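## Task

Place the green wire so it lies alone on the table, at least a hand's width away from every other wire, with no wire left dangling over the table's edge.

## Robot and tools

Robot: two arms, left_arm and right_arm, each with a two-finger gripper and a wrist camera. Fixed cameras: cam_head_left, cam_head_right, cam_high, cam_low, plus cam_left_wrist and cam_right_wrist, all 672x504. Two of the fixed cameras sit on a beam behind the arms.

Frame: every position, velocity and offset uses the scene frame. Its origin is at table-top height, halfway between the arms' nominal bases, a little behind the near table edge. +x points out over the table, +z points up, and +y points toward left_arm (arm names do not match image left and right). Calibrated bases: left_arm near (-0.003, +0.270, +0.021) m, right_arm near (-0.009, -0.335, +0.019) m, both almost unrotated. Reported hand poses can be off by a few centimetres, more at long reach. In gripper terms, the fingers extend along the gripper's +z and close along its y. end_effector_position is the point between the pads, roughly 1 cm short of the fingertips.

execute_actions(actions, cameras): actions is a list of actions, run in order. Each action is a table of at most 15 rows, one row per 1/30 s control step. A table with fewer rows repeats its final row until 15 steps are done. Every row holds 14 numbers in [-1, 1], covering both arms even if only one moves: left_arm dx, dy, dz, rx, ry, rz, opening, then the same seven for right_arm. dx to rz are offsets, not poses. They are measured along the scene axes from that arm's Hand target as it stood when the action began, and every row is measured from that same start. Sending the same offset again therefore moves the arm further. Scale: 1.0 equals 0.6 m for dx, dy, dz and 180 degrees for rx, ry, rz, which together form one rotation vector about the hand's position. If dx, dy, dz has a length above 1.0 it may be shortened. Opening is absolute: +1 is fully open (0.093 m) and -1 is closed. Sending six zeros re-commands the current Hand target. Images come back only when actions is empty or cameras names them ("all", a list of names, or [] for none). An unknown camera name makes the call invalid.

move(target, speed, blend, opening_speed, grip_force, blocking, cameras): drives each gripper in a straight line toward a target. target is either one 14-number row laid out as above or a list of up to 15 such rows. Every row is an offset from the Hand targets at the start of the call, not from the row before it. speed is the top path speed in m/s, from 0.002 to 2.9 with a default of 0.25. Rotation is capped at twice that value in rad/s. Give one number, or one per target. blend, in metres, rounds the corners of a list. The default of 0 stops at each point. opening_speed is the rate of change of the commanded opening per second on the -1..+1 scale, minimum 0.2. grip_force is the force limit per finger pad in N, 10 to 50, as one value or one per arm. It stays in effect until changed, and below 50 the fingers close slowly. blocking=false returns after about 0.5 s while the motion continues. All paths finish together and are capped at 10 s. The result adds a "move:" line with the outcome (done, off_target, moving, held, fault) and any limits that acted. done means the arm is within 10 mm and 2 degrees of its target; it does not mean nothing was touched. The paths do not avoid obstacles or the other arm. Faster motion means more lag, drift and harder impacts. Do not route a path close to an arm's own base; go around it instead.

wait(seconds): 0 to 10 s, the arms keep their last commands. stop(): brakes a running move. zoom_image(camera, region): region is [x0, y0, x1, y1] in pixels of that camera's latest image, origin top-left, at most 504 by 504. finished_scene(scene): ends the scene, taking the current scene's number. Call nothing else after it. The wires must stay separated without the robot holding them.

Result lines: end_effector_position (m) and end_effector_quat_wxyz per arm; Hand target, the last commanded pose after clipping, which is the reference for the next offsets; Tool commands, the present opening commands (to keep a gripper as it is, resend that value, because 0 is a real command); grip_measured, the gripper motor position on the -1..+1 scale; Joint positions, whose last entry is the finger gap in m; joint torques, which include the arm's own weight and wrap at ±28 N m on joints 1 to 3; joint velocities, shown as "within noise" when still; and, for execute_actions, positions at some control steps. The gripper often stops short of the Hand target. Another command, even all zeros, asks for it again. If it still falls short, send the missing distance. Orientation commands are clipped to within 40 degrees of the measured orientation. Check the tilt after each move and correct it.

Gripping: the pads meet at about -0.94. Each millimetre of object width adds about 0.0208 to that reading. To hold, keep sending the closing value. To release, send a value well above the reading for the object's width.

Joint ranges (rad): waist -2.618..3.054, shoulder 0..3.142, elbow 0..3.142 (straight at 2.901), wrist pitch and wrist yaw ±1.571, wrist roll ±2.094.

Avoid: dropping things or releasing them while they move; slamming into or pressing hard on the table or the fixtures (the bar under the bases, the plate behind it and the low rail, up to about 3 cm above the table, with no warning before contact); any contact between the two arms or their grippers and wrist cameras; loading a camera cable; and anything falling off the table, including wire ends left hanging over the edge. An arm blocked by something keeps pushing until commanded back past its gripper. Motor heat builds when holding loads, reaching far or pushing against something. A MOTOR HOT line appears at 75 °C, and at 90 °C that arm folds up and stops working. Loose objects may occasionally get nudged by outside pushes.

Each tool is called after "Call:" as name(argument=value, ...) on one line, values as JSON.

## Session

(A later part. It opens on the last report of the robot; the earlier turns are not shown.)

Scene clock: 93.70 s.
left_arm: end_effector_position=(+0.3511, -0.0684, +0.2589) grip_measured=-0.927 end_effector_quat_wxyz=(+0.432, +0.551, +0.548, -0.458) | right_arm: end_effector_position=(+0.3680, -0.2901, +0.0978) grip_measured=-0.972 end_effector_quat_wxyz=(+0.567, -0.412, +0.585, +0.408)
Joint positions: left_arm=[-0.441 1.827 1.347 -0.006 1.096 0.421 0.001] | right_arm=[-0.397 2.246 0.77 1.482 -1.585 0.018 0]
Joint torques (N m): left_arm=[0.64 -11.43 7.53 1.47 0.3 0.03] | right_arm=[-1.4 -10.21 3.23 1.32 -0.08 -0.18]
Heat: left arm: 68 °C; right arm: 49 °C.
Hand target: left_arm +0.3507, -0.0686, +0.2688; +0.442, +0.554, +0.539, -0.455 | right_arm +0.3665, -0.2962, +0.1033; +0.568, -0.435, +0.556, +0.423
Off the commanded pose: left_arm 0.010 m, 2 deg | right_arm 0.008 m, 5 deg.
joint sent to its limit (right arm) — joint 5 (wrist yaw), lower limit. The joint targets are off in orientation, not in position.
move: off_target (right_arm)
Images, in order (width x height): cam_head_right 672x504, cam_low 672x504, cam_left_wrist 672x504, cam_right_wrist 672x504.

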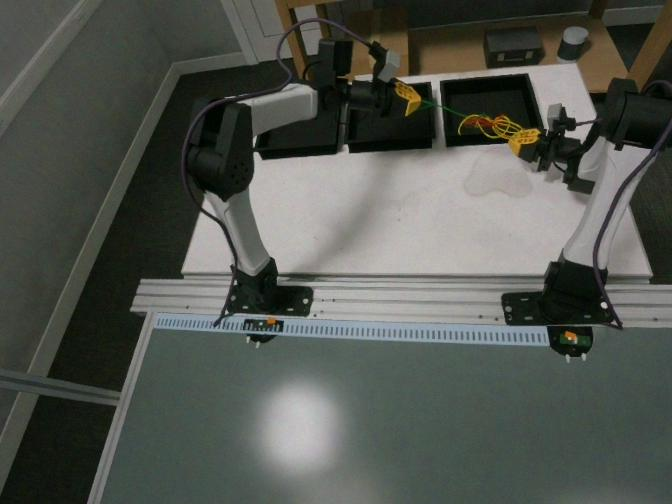

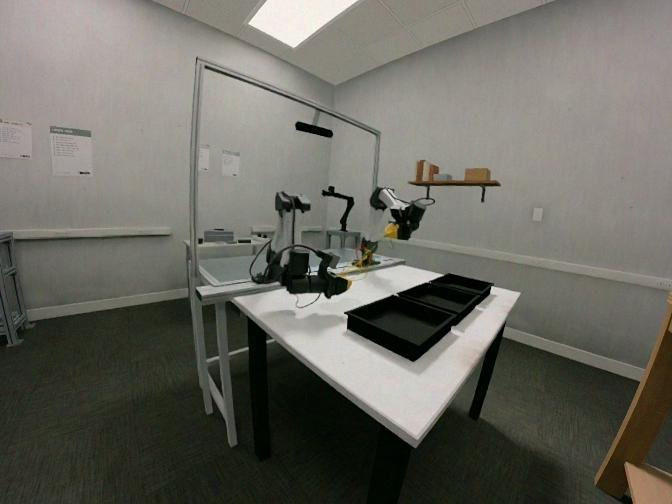

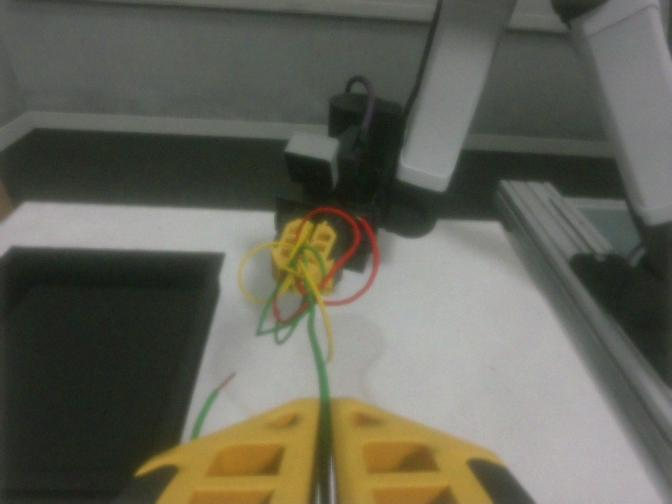

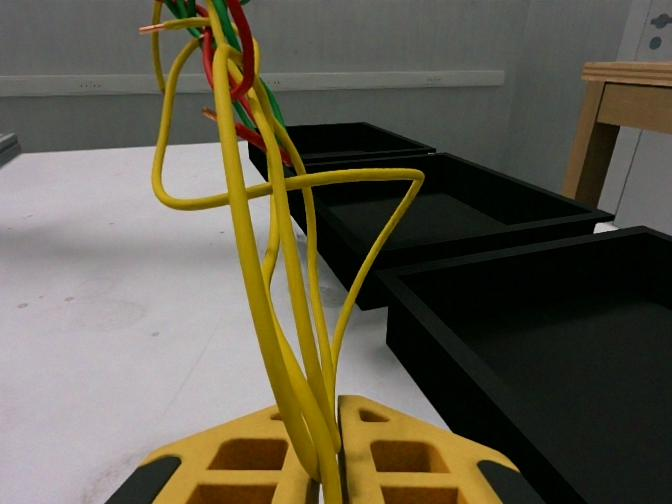

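Call:
move(target=[0,0.2,0.0,0,0,0,-0.99,0,0,0,0,0,0,-1], speed=0.05, cameras=["cam_right_wrist","cam_head_right","cam_low","cam_left_wrist"])

Call:
zoom_image(camera="cam_low", region=[300, 160, 450, 280])

Call:
zoom_image(camera="cam_head_right", region=[350, 40, 550, 180])

Scene clock: 103.50 s.
left_arm: end_effector_position=(+0.3475, +0.0475, +0.2473) grip_measured=-0.979 end_effector_quat_wxyz=(+0.417, +0.544, +0.559, -0.466) | right_arm: end_effector_position=(+0.3680, -0.2901, +0.0978) grip_measured=-0.972 end_effector_quat_wxyz=(+0.568, -0.413, +0.584, +0.407)
Joint positions: left_arm=[-0.151 1.78 1.373 -0.656 1.312 0.988 0] | right_arm=[-0.397 2.246 0.77 1.482 -1.585 0.016 0]
Joint torques (N m): left_arm=[1.59 -11.45 8.98 0.79 0.88 0.16] | right_arm=[-1.48 -10.32 3.18 1.28 -0.08 -0.18]
Heat: left arm: 69 °C; right arm: 49 °C.
Hand target: left_arm +0.3507, +0.0512, +0.2689; +0.442, +0.554, +0.539, -0.455 | right_arm +0.3665, -0.2962, +0.1033; +0.568, -0.435, +0.556, +0.423
Off the commanded pose: left_arm 0.022 m, 4 deg | right_arm 0.008 m, 5 deg.
joint sent to its limit (right arm) — joint 5 (wrist yaw), lower limit. The joint targets are off in orientation, not in position.
move: off_target (left_arm, right_arm)
Images, in order (width x height): cam_head_right 672x504, cam_low 672x504, cam_left_wrist 672x504, cam_right_wrist 672x504.

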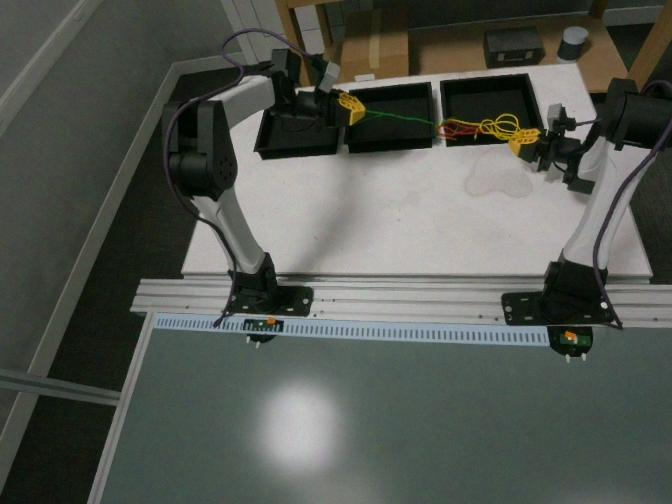

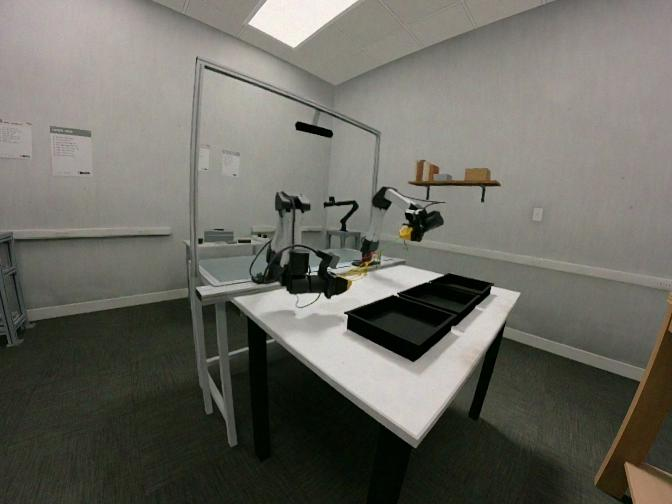

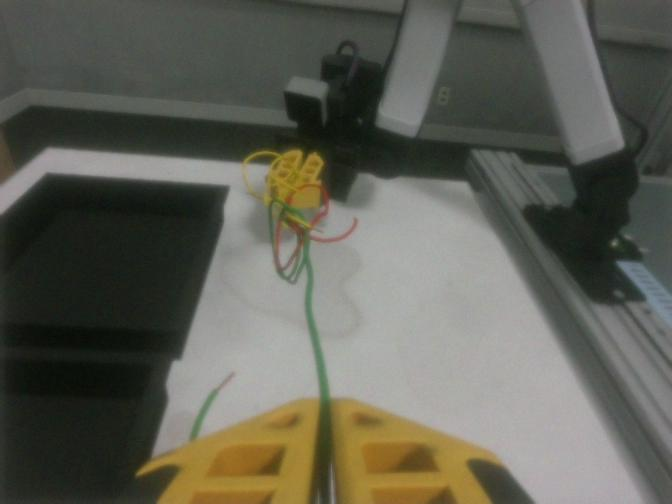

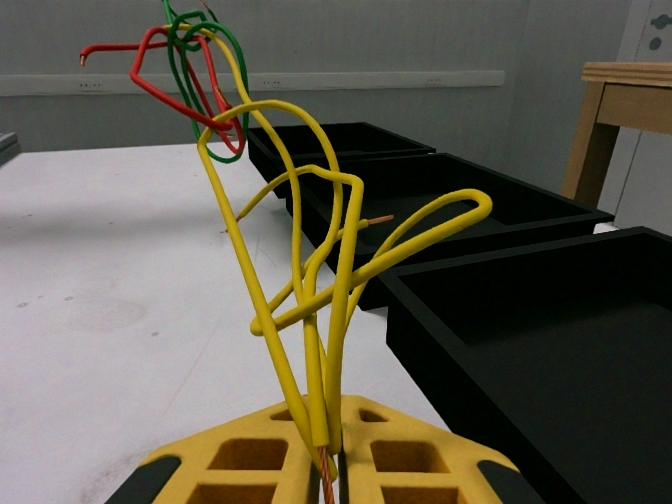

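Scaled by 3.360 from the camera's 672x504 image, which has a finer 960x720 frame.

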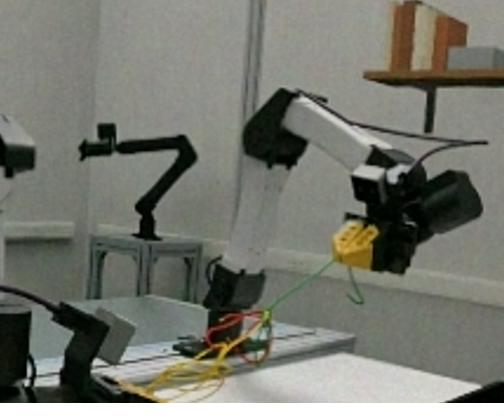

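Scaled by 2.520 from the camera's 672x504 image, which has a finer 960x720 frame.

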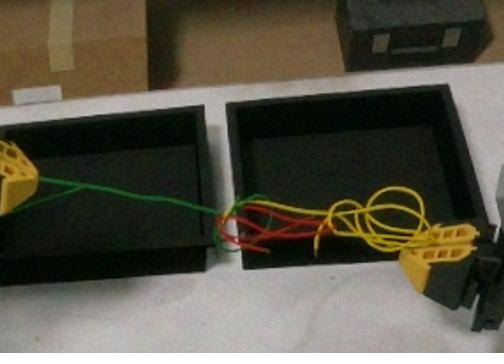

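Call:
move(target=[0,0.17,0.03,0,0,0,-0.99,0,0,0,0,0,0,-1], speed=0.05, cameras=["cam_right_wrist","cam_head_right","cam_low","cam_left_wrist"])

Call:
zoom_image(camera="cam_low", region=[300, 160, 450, 280])

Call:
zoom_image(camera="cam_head_right", region=[340, 40, 540, 180])

Scene clock: 110.63 s.
left_arm: end_effector_position=(+0.3542, +0.1522, +0.2787) grip_measured=-0.979 end_effector_quat_wxyz=(+0.458, +0.522, +0.576, -0.431) | right_arm: end_effector_position=(+0.3684, -0.2930, +0.0979) grip_measured=-0.972 end_effector_quat_wxyz=(+0.569, -0.411, +0.586, +0.405)
Joint positions: left_arm=[0.146 1.909 1.691 -1.569 1.35 1.783 0] | right_arm=[-0.405 2.246 0.77 1.482 -1.585 0.016 0]
Joint torques (N m): left_arm=[0.87 -11.59 5.65 -0.25 0.69 0.21] | right_arm=[-0.66 -10.29 3.22 1.28 -0.07 -0.2]
Heat: left arm: 67 °C; right arm: 50 °C.
Hand target: left_arm +0.3507, +0.1533, +0.2868; +0.442, +0.554, +0.539, -0.455 | right_arm +0.3665, -0.2962, +0.1033; +0.568, -0.435, +0.556, +0.423
Off the commanded pose: left_arm 0.009 m, 7 deg | right_arm 0.007 m, 5 deg.
joint sent to its limit (left arm) — joint 4 (wrist pitch), lower limit. The joint targets are off in orientation, not in position.
joint sent to its limit (right arm) — joint 5 (wrist yaw), lower limit. The joint targets are off in orientation, not in position.
move: off_target (left_arm, right_arm)
Images, in order (width x height): cam_head_right 672x504, cam_low 672x504, cam_left_wrist 672x504, cam_right_wrist 672x504.

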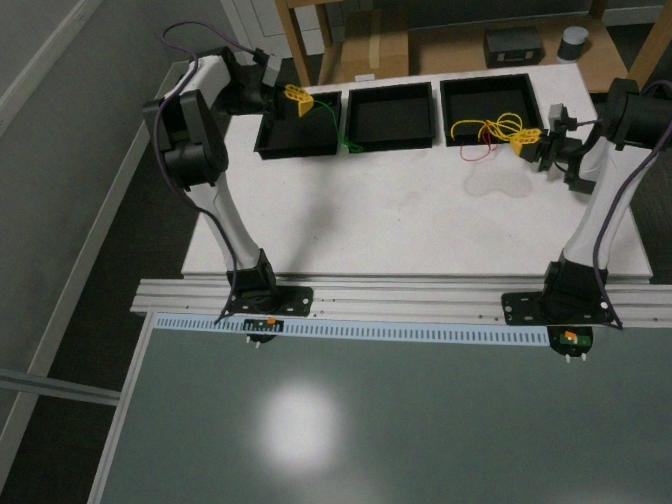

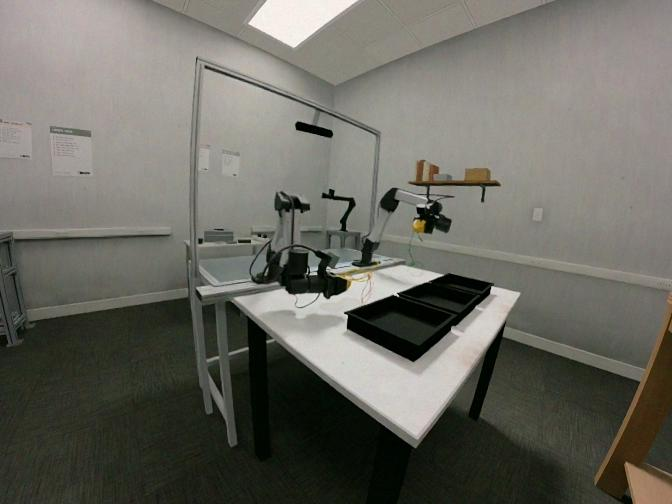

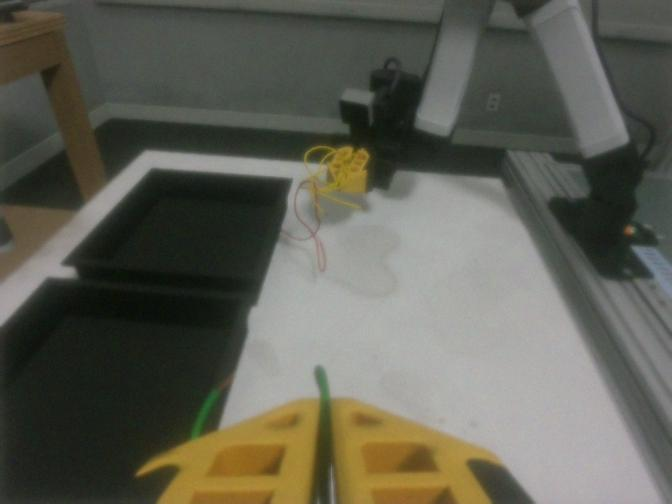

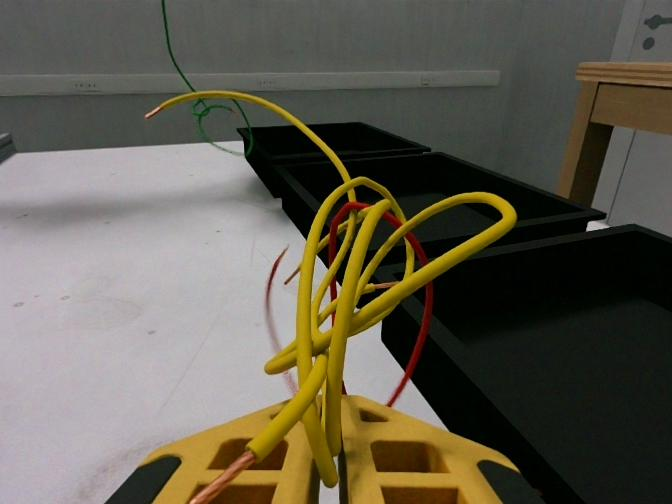

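Scaled by 3.360 from the camera's 672x504 image, which has a finer 960x720 frame.

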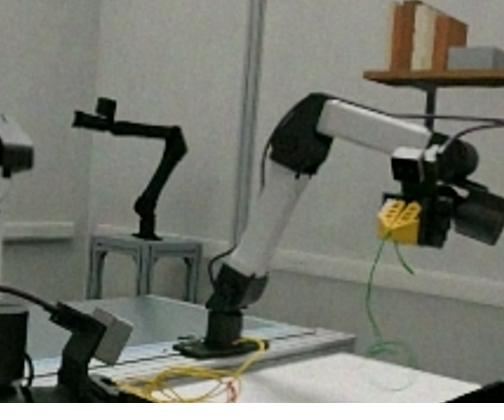

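Scaled by 2.520 from the camera's 672x504 image, which has a finer 960x720 frame.

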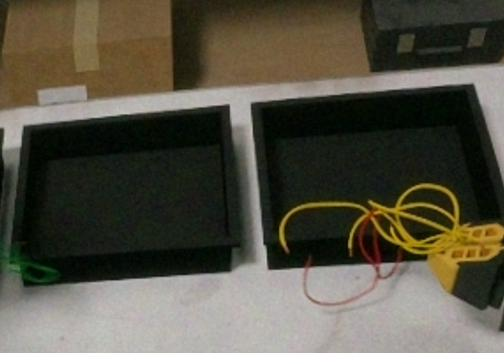

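Call:
move(target=[[-0.185,-0.17,-0.02,0.25,0,0,-0.99,-0.05,0,-0.05,-0.08,0,-0.05,-1],[-0.185,-0.17,-0.25,0.25,0,0,-0.99,-0.05,0,-0.075,-0.08,0,-0.05,-1]], speed=0.15, blend=[0.03,0], cameras=["cam_right_wrist","cam_head_right","cam_low","cam_left_wrist","cam_high"])

Call:
zoom_image(camera="cam_head_right", region=[300, 80, 560, 260])

Scene clock: 133.07 s.
left_arm: end_effector_position=(+0.2413, +0.0504, +0.1358) grip_measured=-0.979 end_effector_quat_wxyz=(+0.191, +0.683, +0.671, -0.218) | right_arm: end_effector_position=(+0.3307, -0.2944, +0.0531) grip_measured=-0.972 end_effector_quat_wxyz=(+0.539, -0.447, +0.642, +0.313)
Joint positions: left_arm=[-0.459 1.546 1.106 -0.873 0.528 1.046 0] | right_arm=[-0.437 2.016 0.797 -0.121 -1.363 -1.41 0]
Joint torques (N m): left_arm=[0.53 -8.24 4.63 0.72 0.32 -0.14] | right_arm=[0.47 -8.43 6.97 0.43 -0.54 -0.17]
Heat: left arm: 65 °C; right arm: 52 °C.
Hand target: left_arm +0.2397, +0.0513, +0.1368; +0.196, +0.681, +0.672, -0.214 | right_arm +0.3364, -0.2962, +0.0583; +0.540, -0.458, +0.637, +0.305
Off the commanded pose: left_arm 0.002 m, 1 deg | right_arm 0.008 m, 2 deg.
move: done
Images, in order (width x height): cam_head_right 672x504, cam_high 672x504, cam_low 672x504, cam_left_wrist 672x504, cam_right_wrist 672x504.

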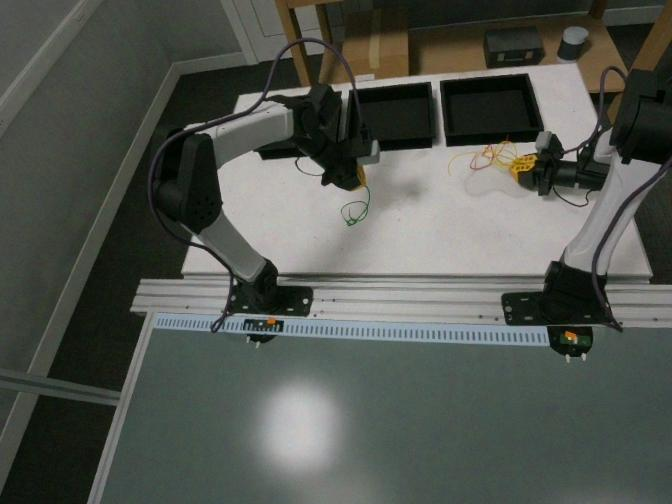

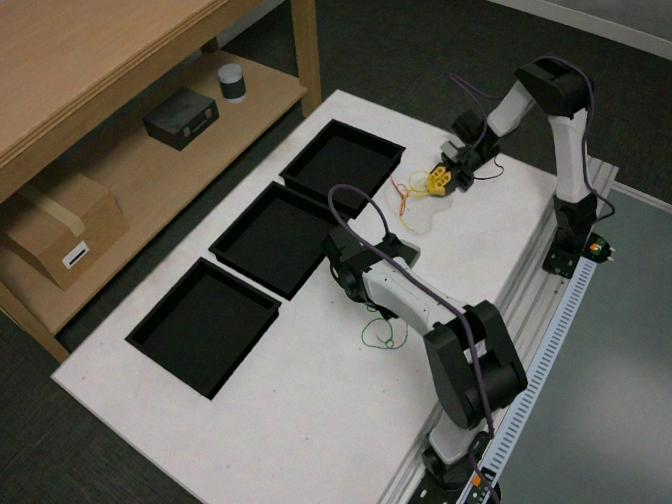

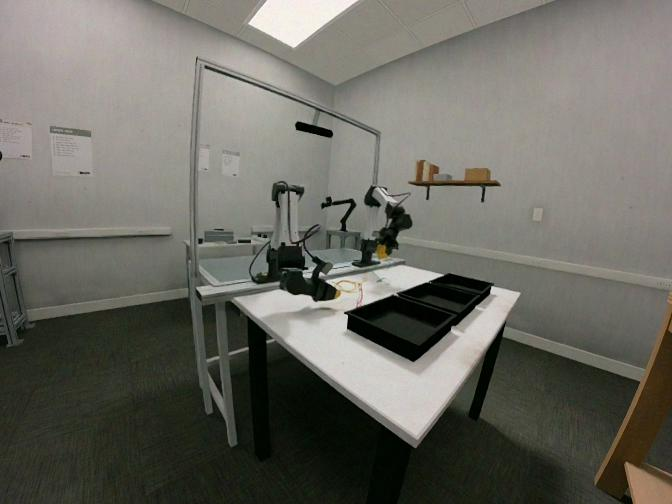

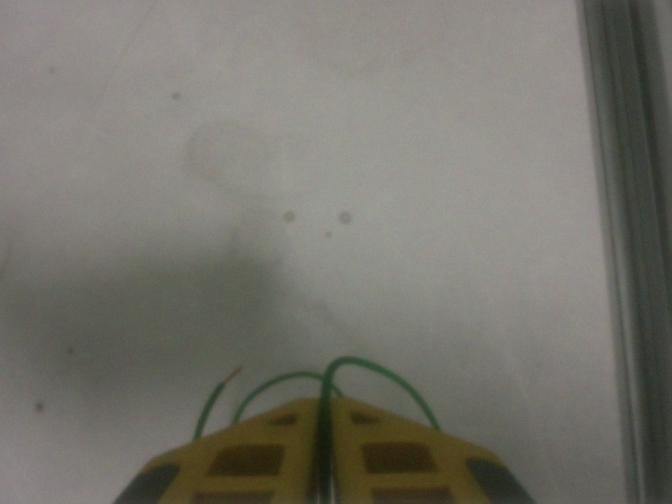

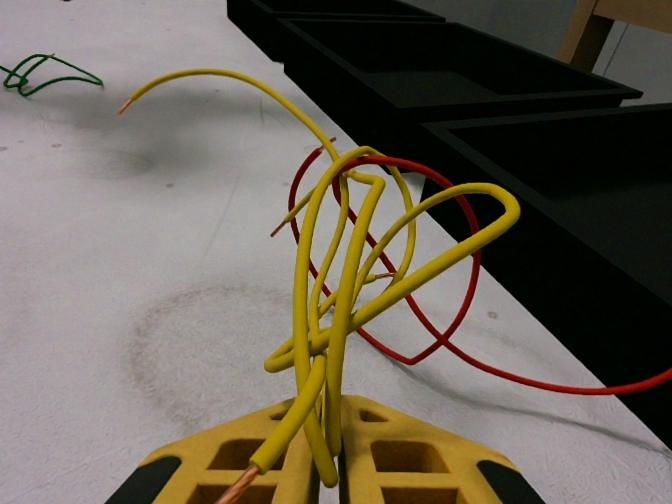

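Scaled by 1.938 from the camera's 672x504 image, which has a finer 960x720 frame.

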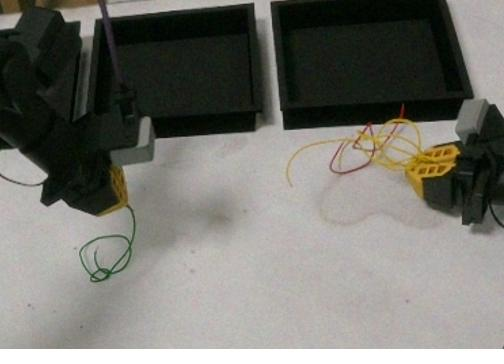

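Call:
move(target=[0.05,0.05,-0.175,0,0,0,-0.99,0,0,-0.02,0,0,0,-1], speed=0.12, cameras=["cam_left_wrist","cam_head_right"])

Call:
zoom_image(camera="cam_head_right", region=[300, 80, 560, 260])

Scene clock: 147.27 s.
left_arm: end_effector_position=(+0.2736, +0.0814, +0.0377) grip_measured=-0.979 end_effector_quat_wxyz=(+0.198, +0.678, +0.677, -0.207) | right_arm: end_effector_position=(+0.3291, -0.2939, +0.0472) grip_measured=-0.972 end_effector_quat_wxyz=(+0.537, -0.448, +0.642, +0.314)
Joint positions: left_arm=[-0.321 1.759 0.924 -0.529 0.542 1.181 0] | right_arm=[-0.437 2.037 0.797 -0.122 -1.363 -1.43 0]
Joint torques (N m): left_arm=[0.51 -6.63 3.84 0.68 0.56 0.21] | right_arm=[0.4 -6.49 7.19 0.62 -0.53 -0.16]
Heat: left arm: 63 °C; right arm: 51 °C.
Hand target: left_arm +0.2698, +0.0812, +0.0318; +0.196, +0.681, +0.672, -0.214 | right_arm +0.3365, -0.2962, +0.0463; +0.540, -0.458, +0.637, +0.305
Off the commanded pose: left_arm 0.007 m, 1 deg | right_arm 0.008 m, 2 deg.
move: done
Images, in order (width x height): cam_head_right 672x504, cam_left_wrist 672x504.

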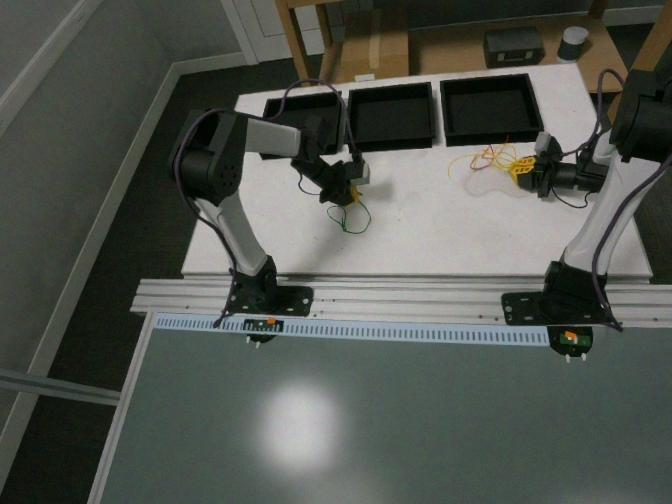

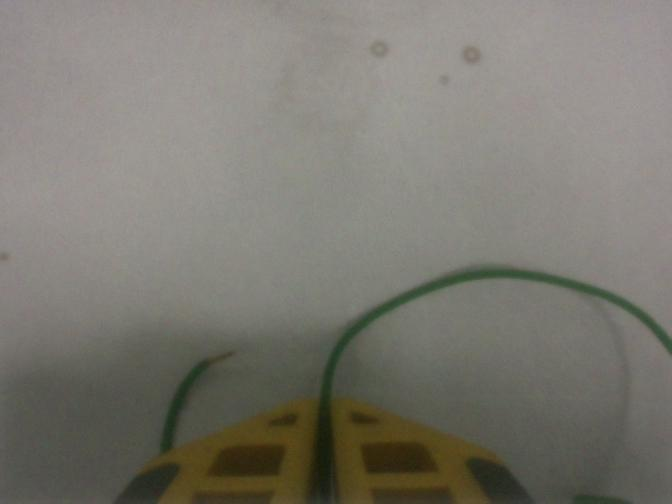

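Scaled by 1.938 from the camera's 672x504 image, which has a finer 960x720 frame.

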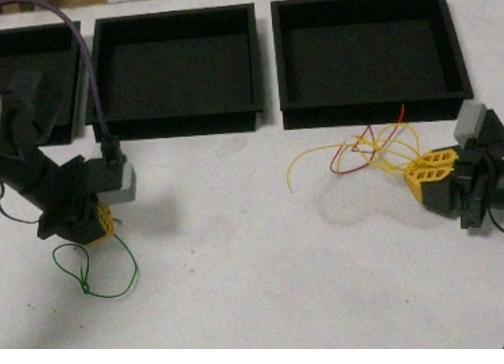

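Call:
move(target=[[0,0,-0.02,0,0,0,-0.99,0,0,-0.04,0,0,0,-1],[0,0,-0.02,0,0,0,-0.6,0,0,-0.04,0,0,0,-0.5]], speed=0.08, opening_speed=0.3, cameras=["cam_left_wrist","cam_head_right","cam_right_wrist"])

Call:
zoom_image(camera="cam_head_right", region=[300, 80, 560, 260])

Scene clock: 157.07 s.
left_arm: end_effector_position=(+0.2775, +0.0803, +0.0277) grip_measured=-0.601 end_effector_quat_wxyz=(+0.206, +0.679, +0.675, -0.204) | right_arm: end_effector_position=(+0.3299, -0.2949, +0.0237) grip_measured=-0.501 end_effector_quat_wxyz=(+0.538, -0.450, +0.641, +0.313)
Joint positions: left_arm=[-0.319 1.788 0.906 -0.468 0.543 1.182 0.016] | right_arm=[-0.437 2.128 0.797 -0.032 -1.362 -1.436 0.021]
Joint torques (N m): left_arm=[0.83 -6.32 3.34 0.64 0.49 0.18] | right_arm=[0.7 -6.79 6.19 0.72 -0.53 -0.03]
Heat: left arm: 61 °C; right arm: 51 °C.
Hand target: left_arm +0.2697, +0.0813, +0.0198; +0.196, +0.681, +0.672, -0.214 | right_arm +0.3364, -0.2961, +0.0223; +0.540, -0.458, +0.637, +0.305
Off the commanded pose: left_arm 0.011 m, 2 deg | right_arm 0.007 m, 1 deg.
move: off_target (left_arm); target 2's new opening was sent with left_arm's hand 0.012 m and 2 deg from that target
Images, in order (width x height): cam_head_right 672x504, cam_left_wrist 672x504, cam_right_wrist 672x504.

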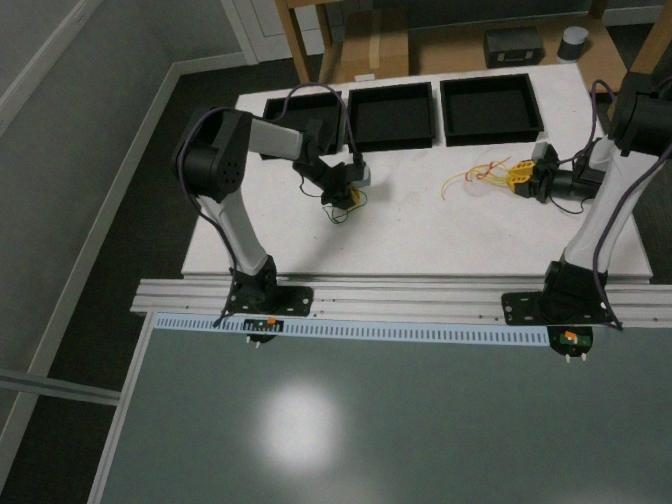

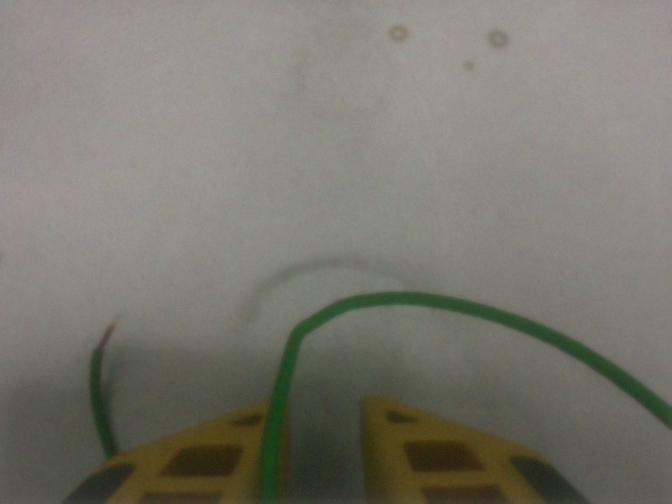

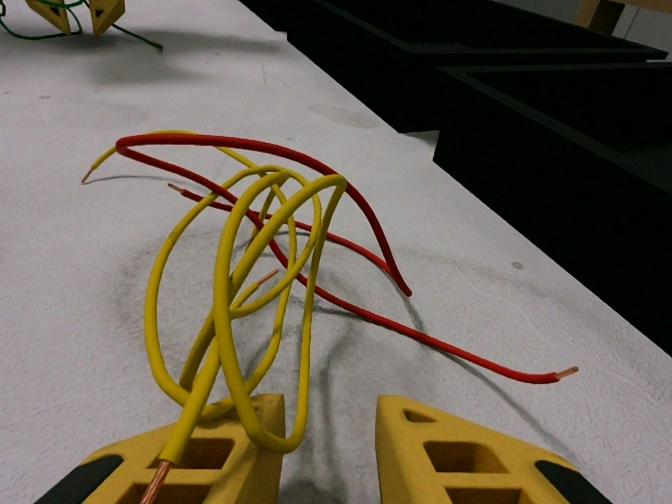

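Scaled by 1.938 from the camera's 672x504 image, which has a finer 960x720 frame.

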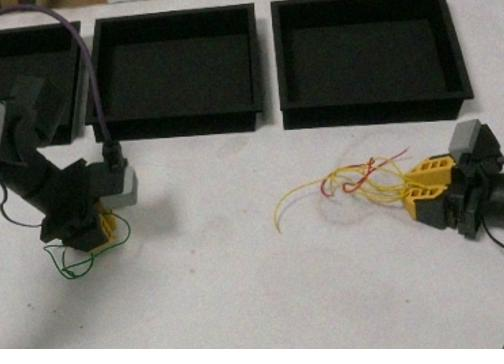

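Call:
move(target=[[0,0.13,0.13,0,0,0,-0.6,-0.08,-0.18,0.05,0,0,0,-0.5],[0,0.13,0.3,0,0,0,-0.6,-0.08,-0.18,0.25,0,0,0,-0.5]], speed=0.08, cameras=["cam_left_wrist","cam_head_right","cam_right_wrist","cam_high"])

Call:
zoom_image(camera="cam_head_right", region=[300, 80, 560, 260])

Scene clock: 172.83 s.
left_arm: end_effector_position=(+0.2665, +0.1608, +0.1836) grip_measured=-0.601 end_effector_quat_wxyz=(+0.172, +0.674, +0.682, -0.226) | right_arm: end_effector_position=(+0.2874, -0.3987, +0.1619) grip_measured=-0.501 end_effector_quat_wxyz=(+0.512, -0.392, +0.720, +0.256)
Joint positions: left_arm=[-0.056 1.605 1.374 -1.369 0.568 1.497 0.016] | right_arm=[-0.819 1.831 1.162 -1.35 -1.205 -2.071 0.021]
Joint torques (N m): left_arm=[0.69 -9.58 7.98 0.03 0.48 0.15] | right_arm=[-0.54 -8.85 8.77 -0.52 -0.49 -0.16]
Heat: left arm: 60 °C; right arm: 51 °C.
Hand target: left_arm +0.2697, +0.1594, +0.1999; +0.196, +0.681, +0.672, -0.214 | right_arm +0.2885, -0.4041, +0.1723; +0.540, -0.458, +0.637, +0.304
Off the commanded pose: left_arm 0.017 m, 3 deg | right_arm 0.012 m, 14 deg.
joint sent to its limit (right arm) — joint 6 (wrist roll), lower limit. The joint targets are off in orientation, not in position.
move: off_target (left_arm, right_arm)
Images, in order (width x height): cam_head_right 672x504, cam_high 672x504, cam_left_wrist 672x504, cam_right_wrist 672x504.

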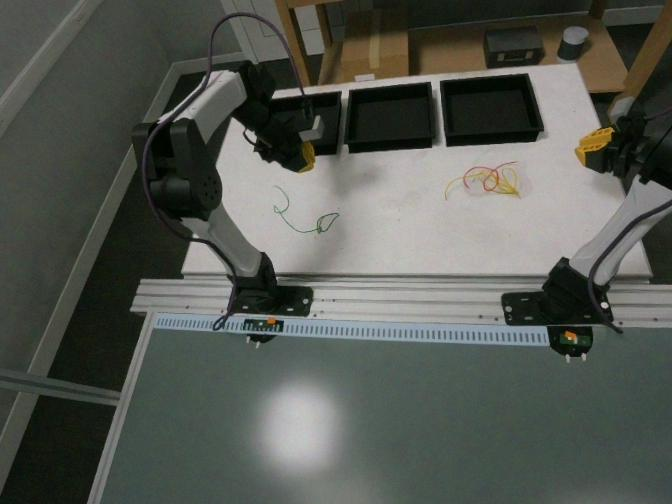

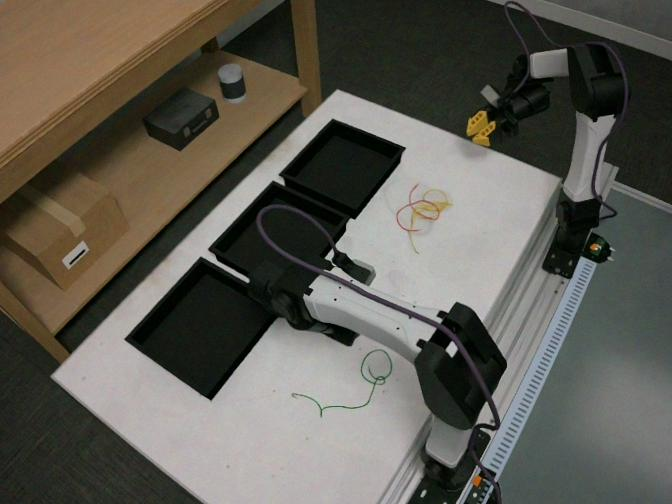

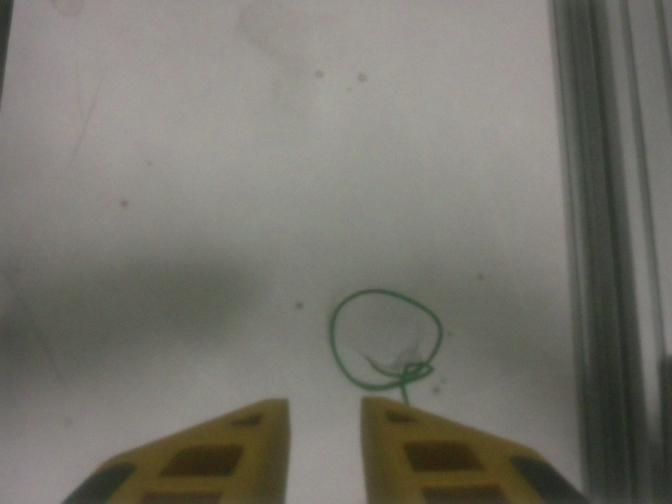

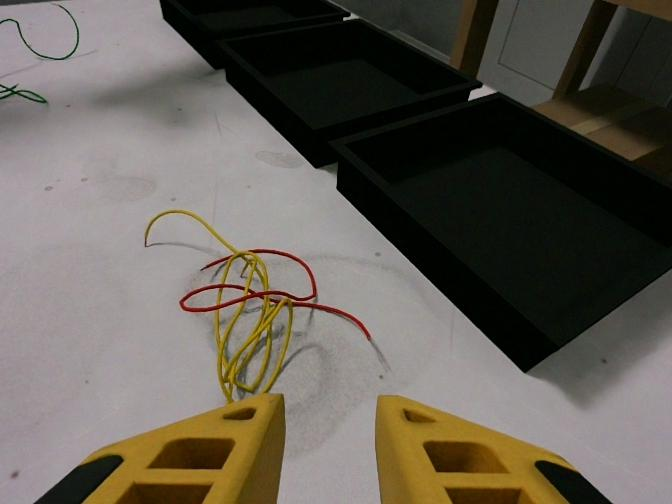

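Scaled by 1.938 from the camera's 672x504 image, which has a finer 960x720 frame.

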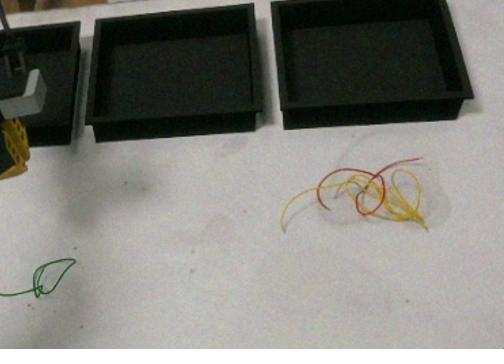

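All wires are down and separated.

Call:
finished_scene(scene=2)

The scene is finished: the task was done.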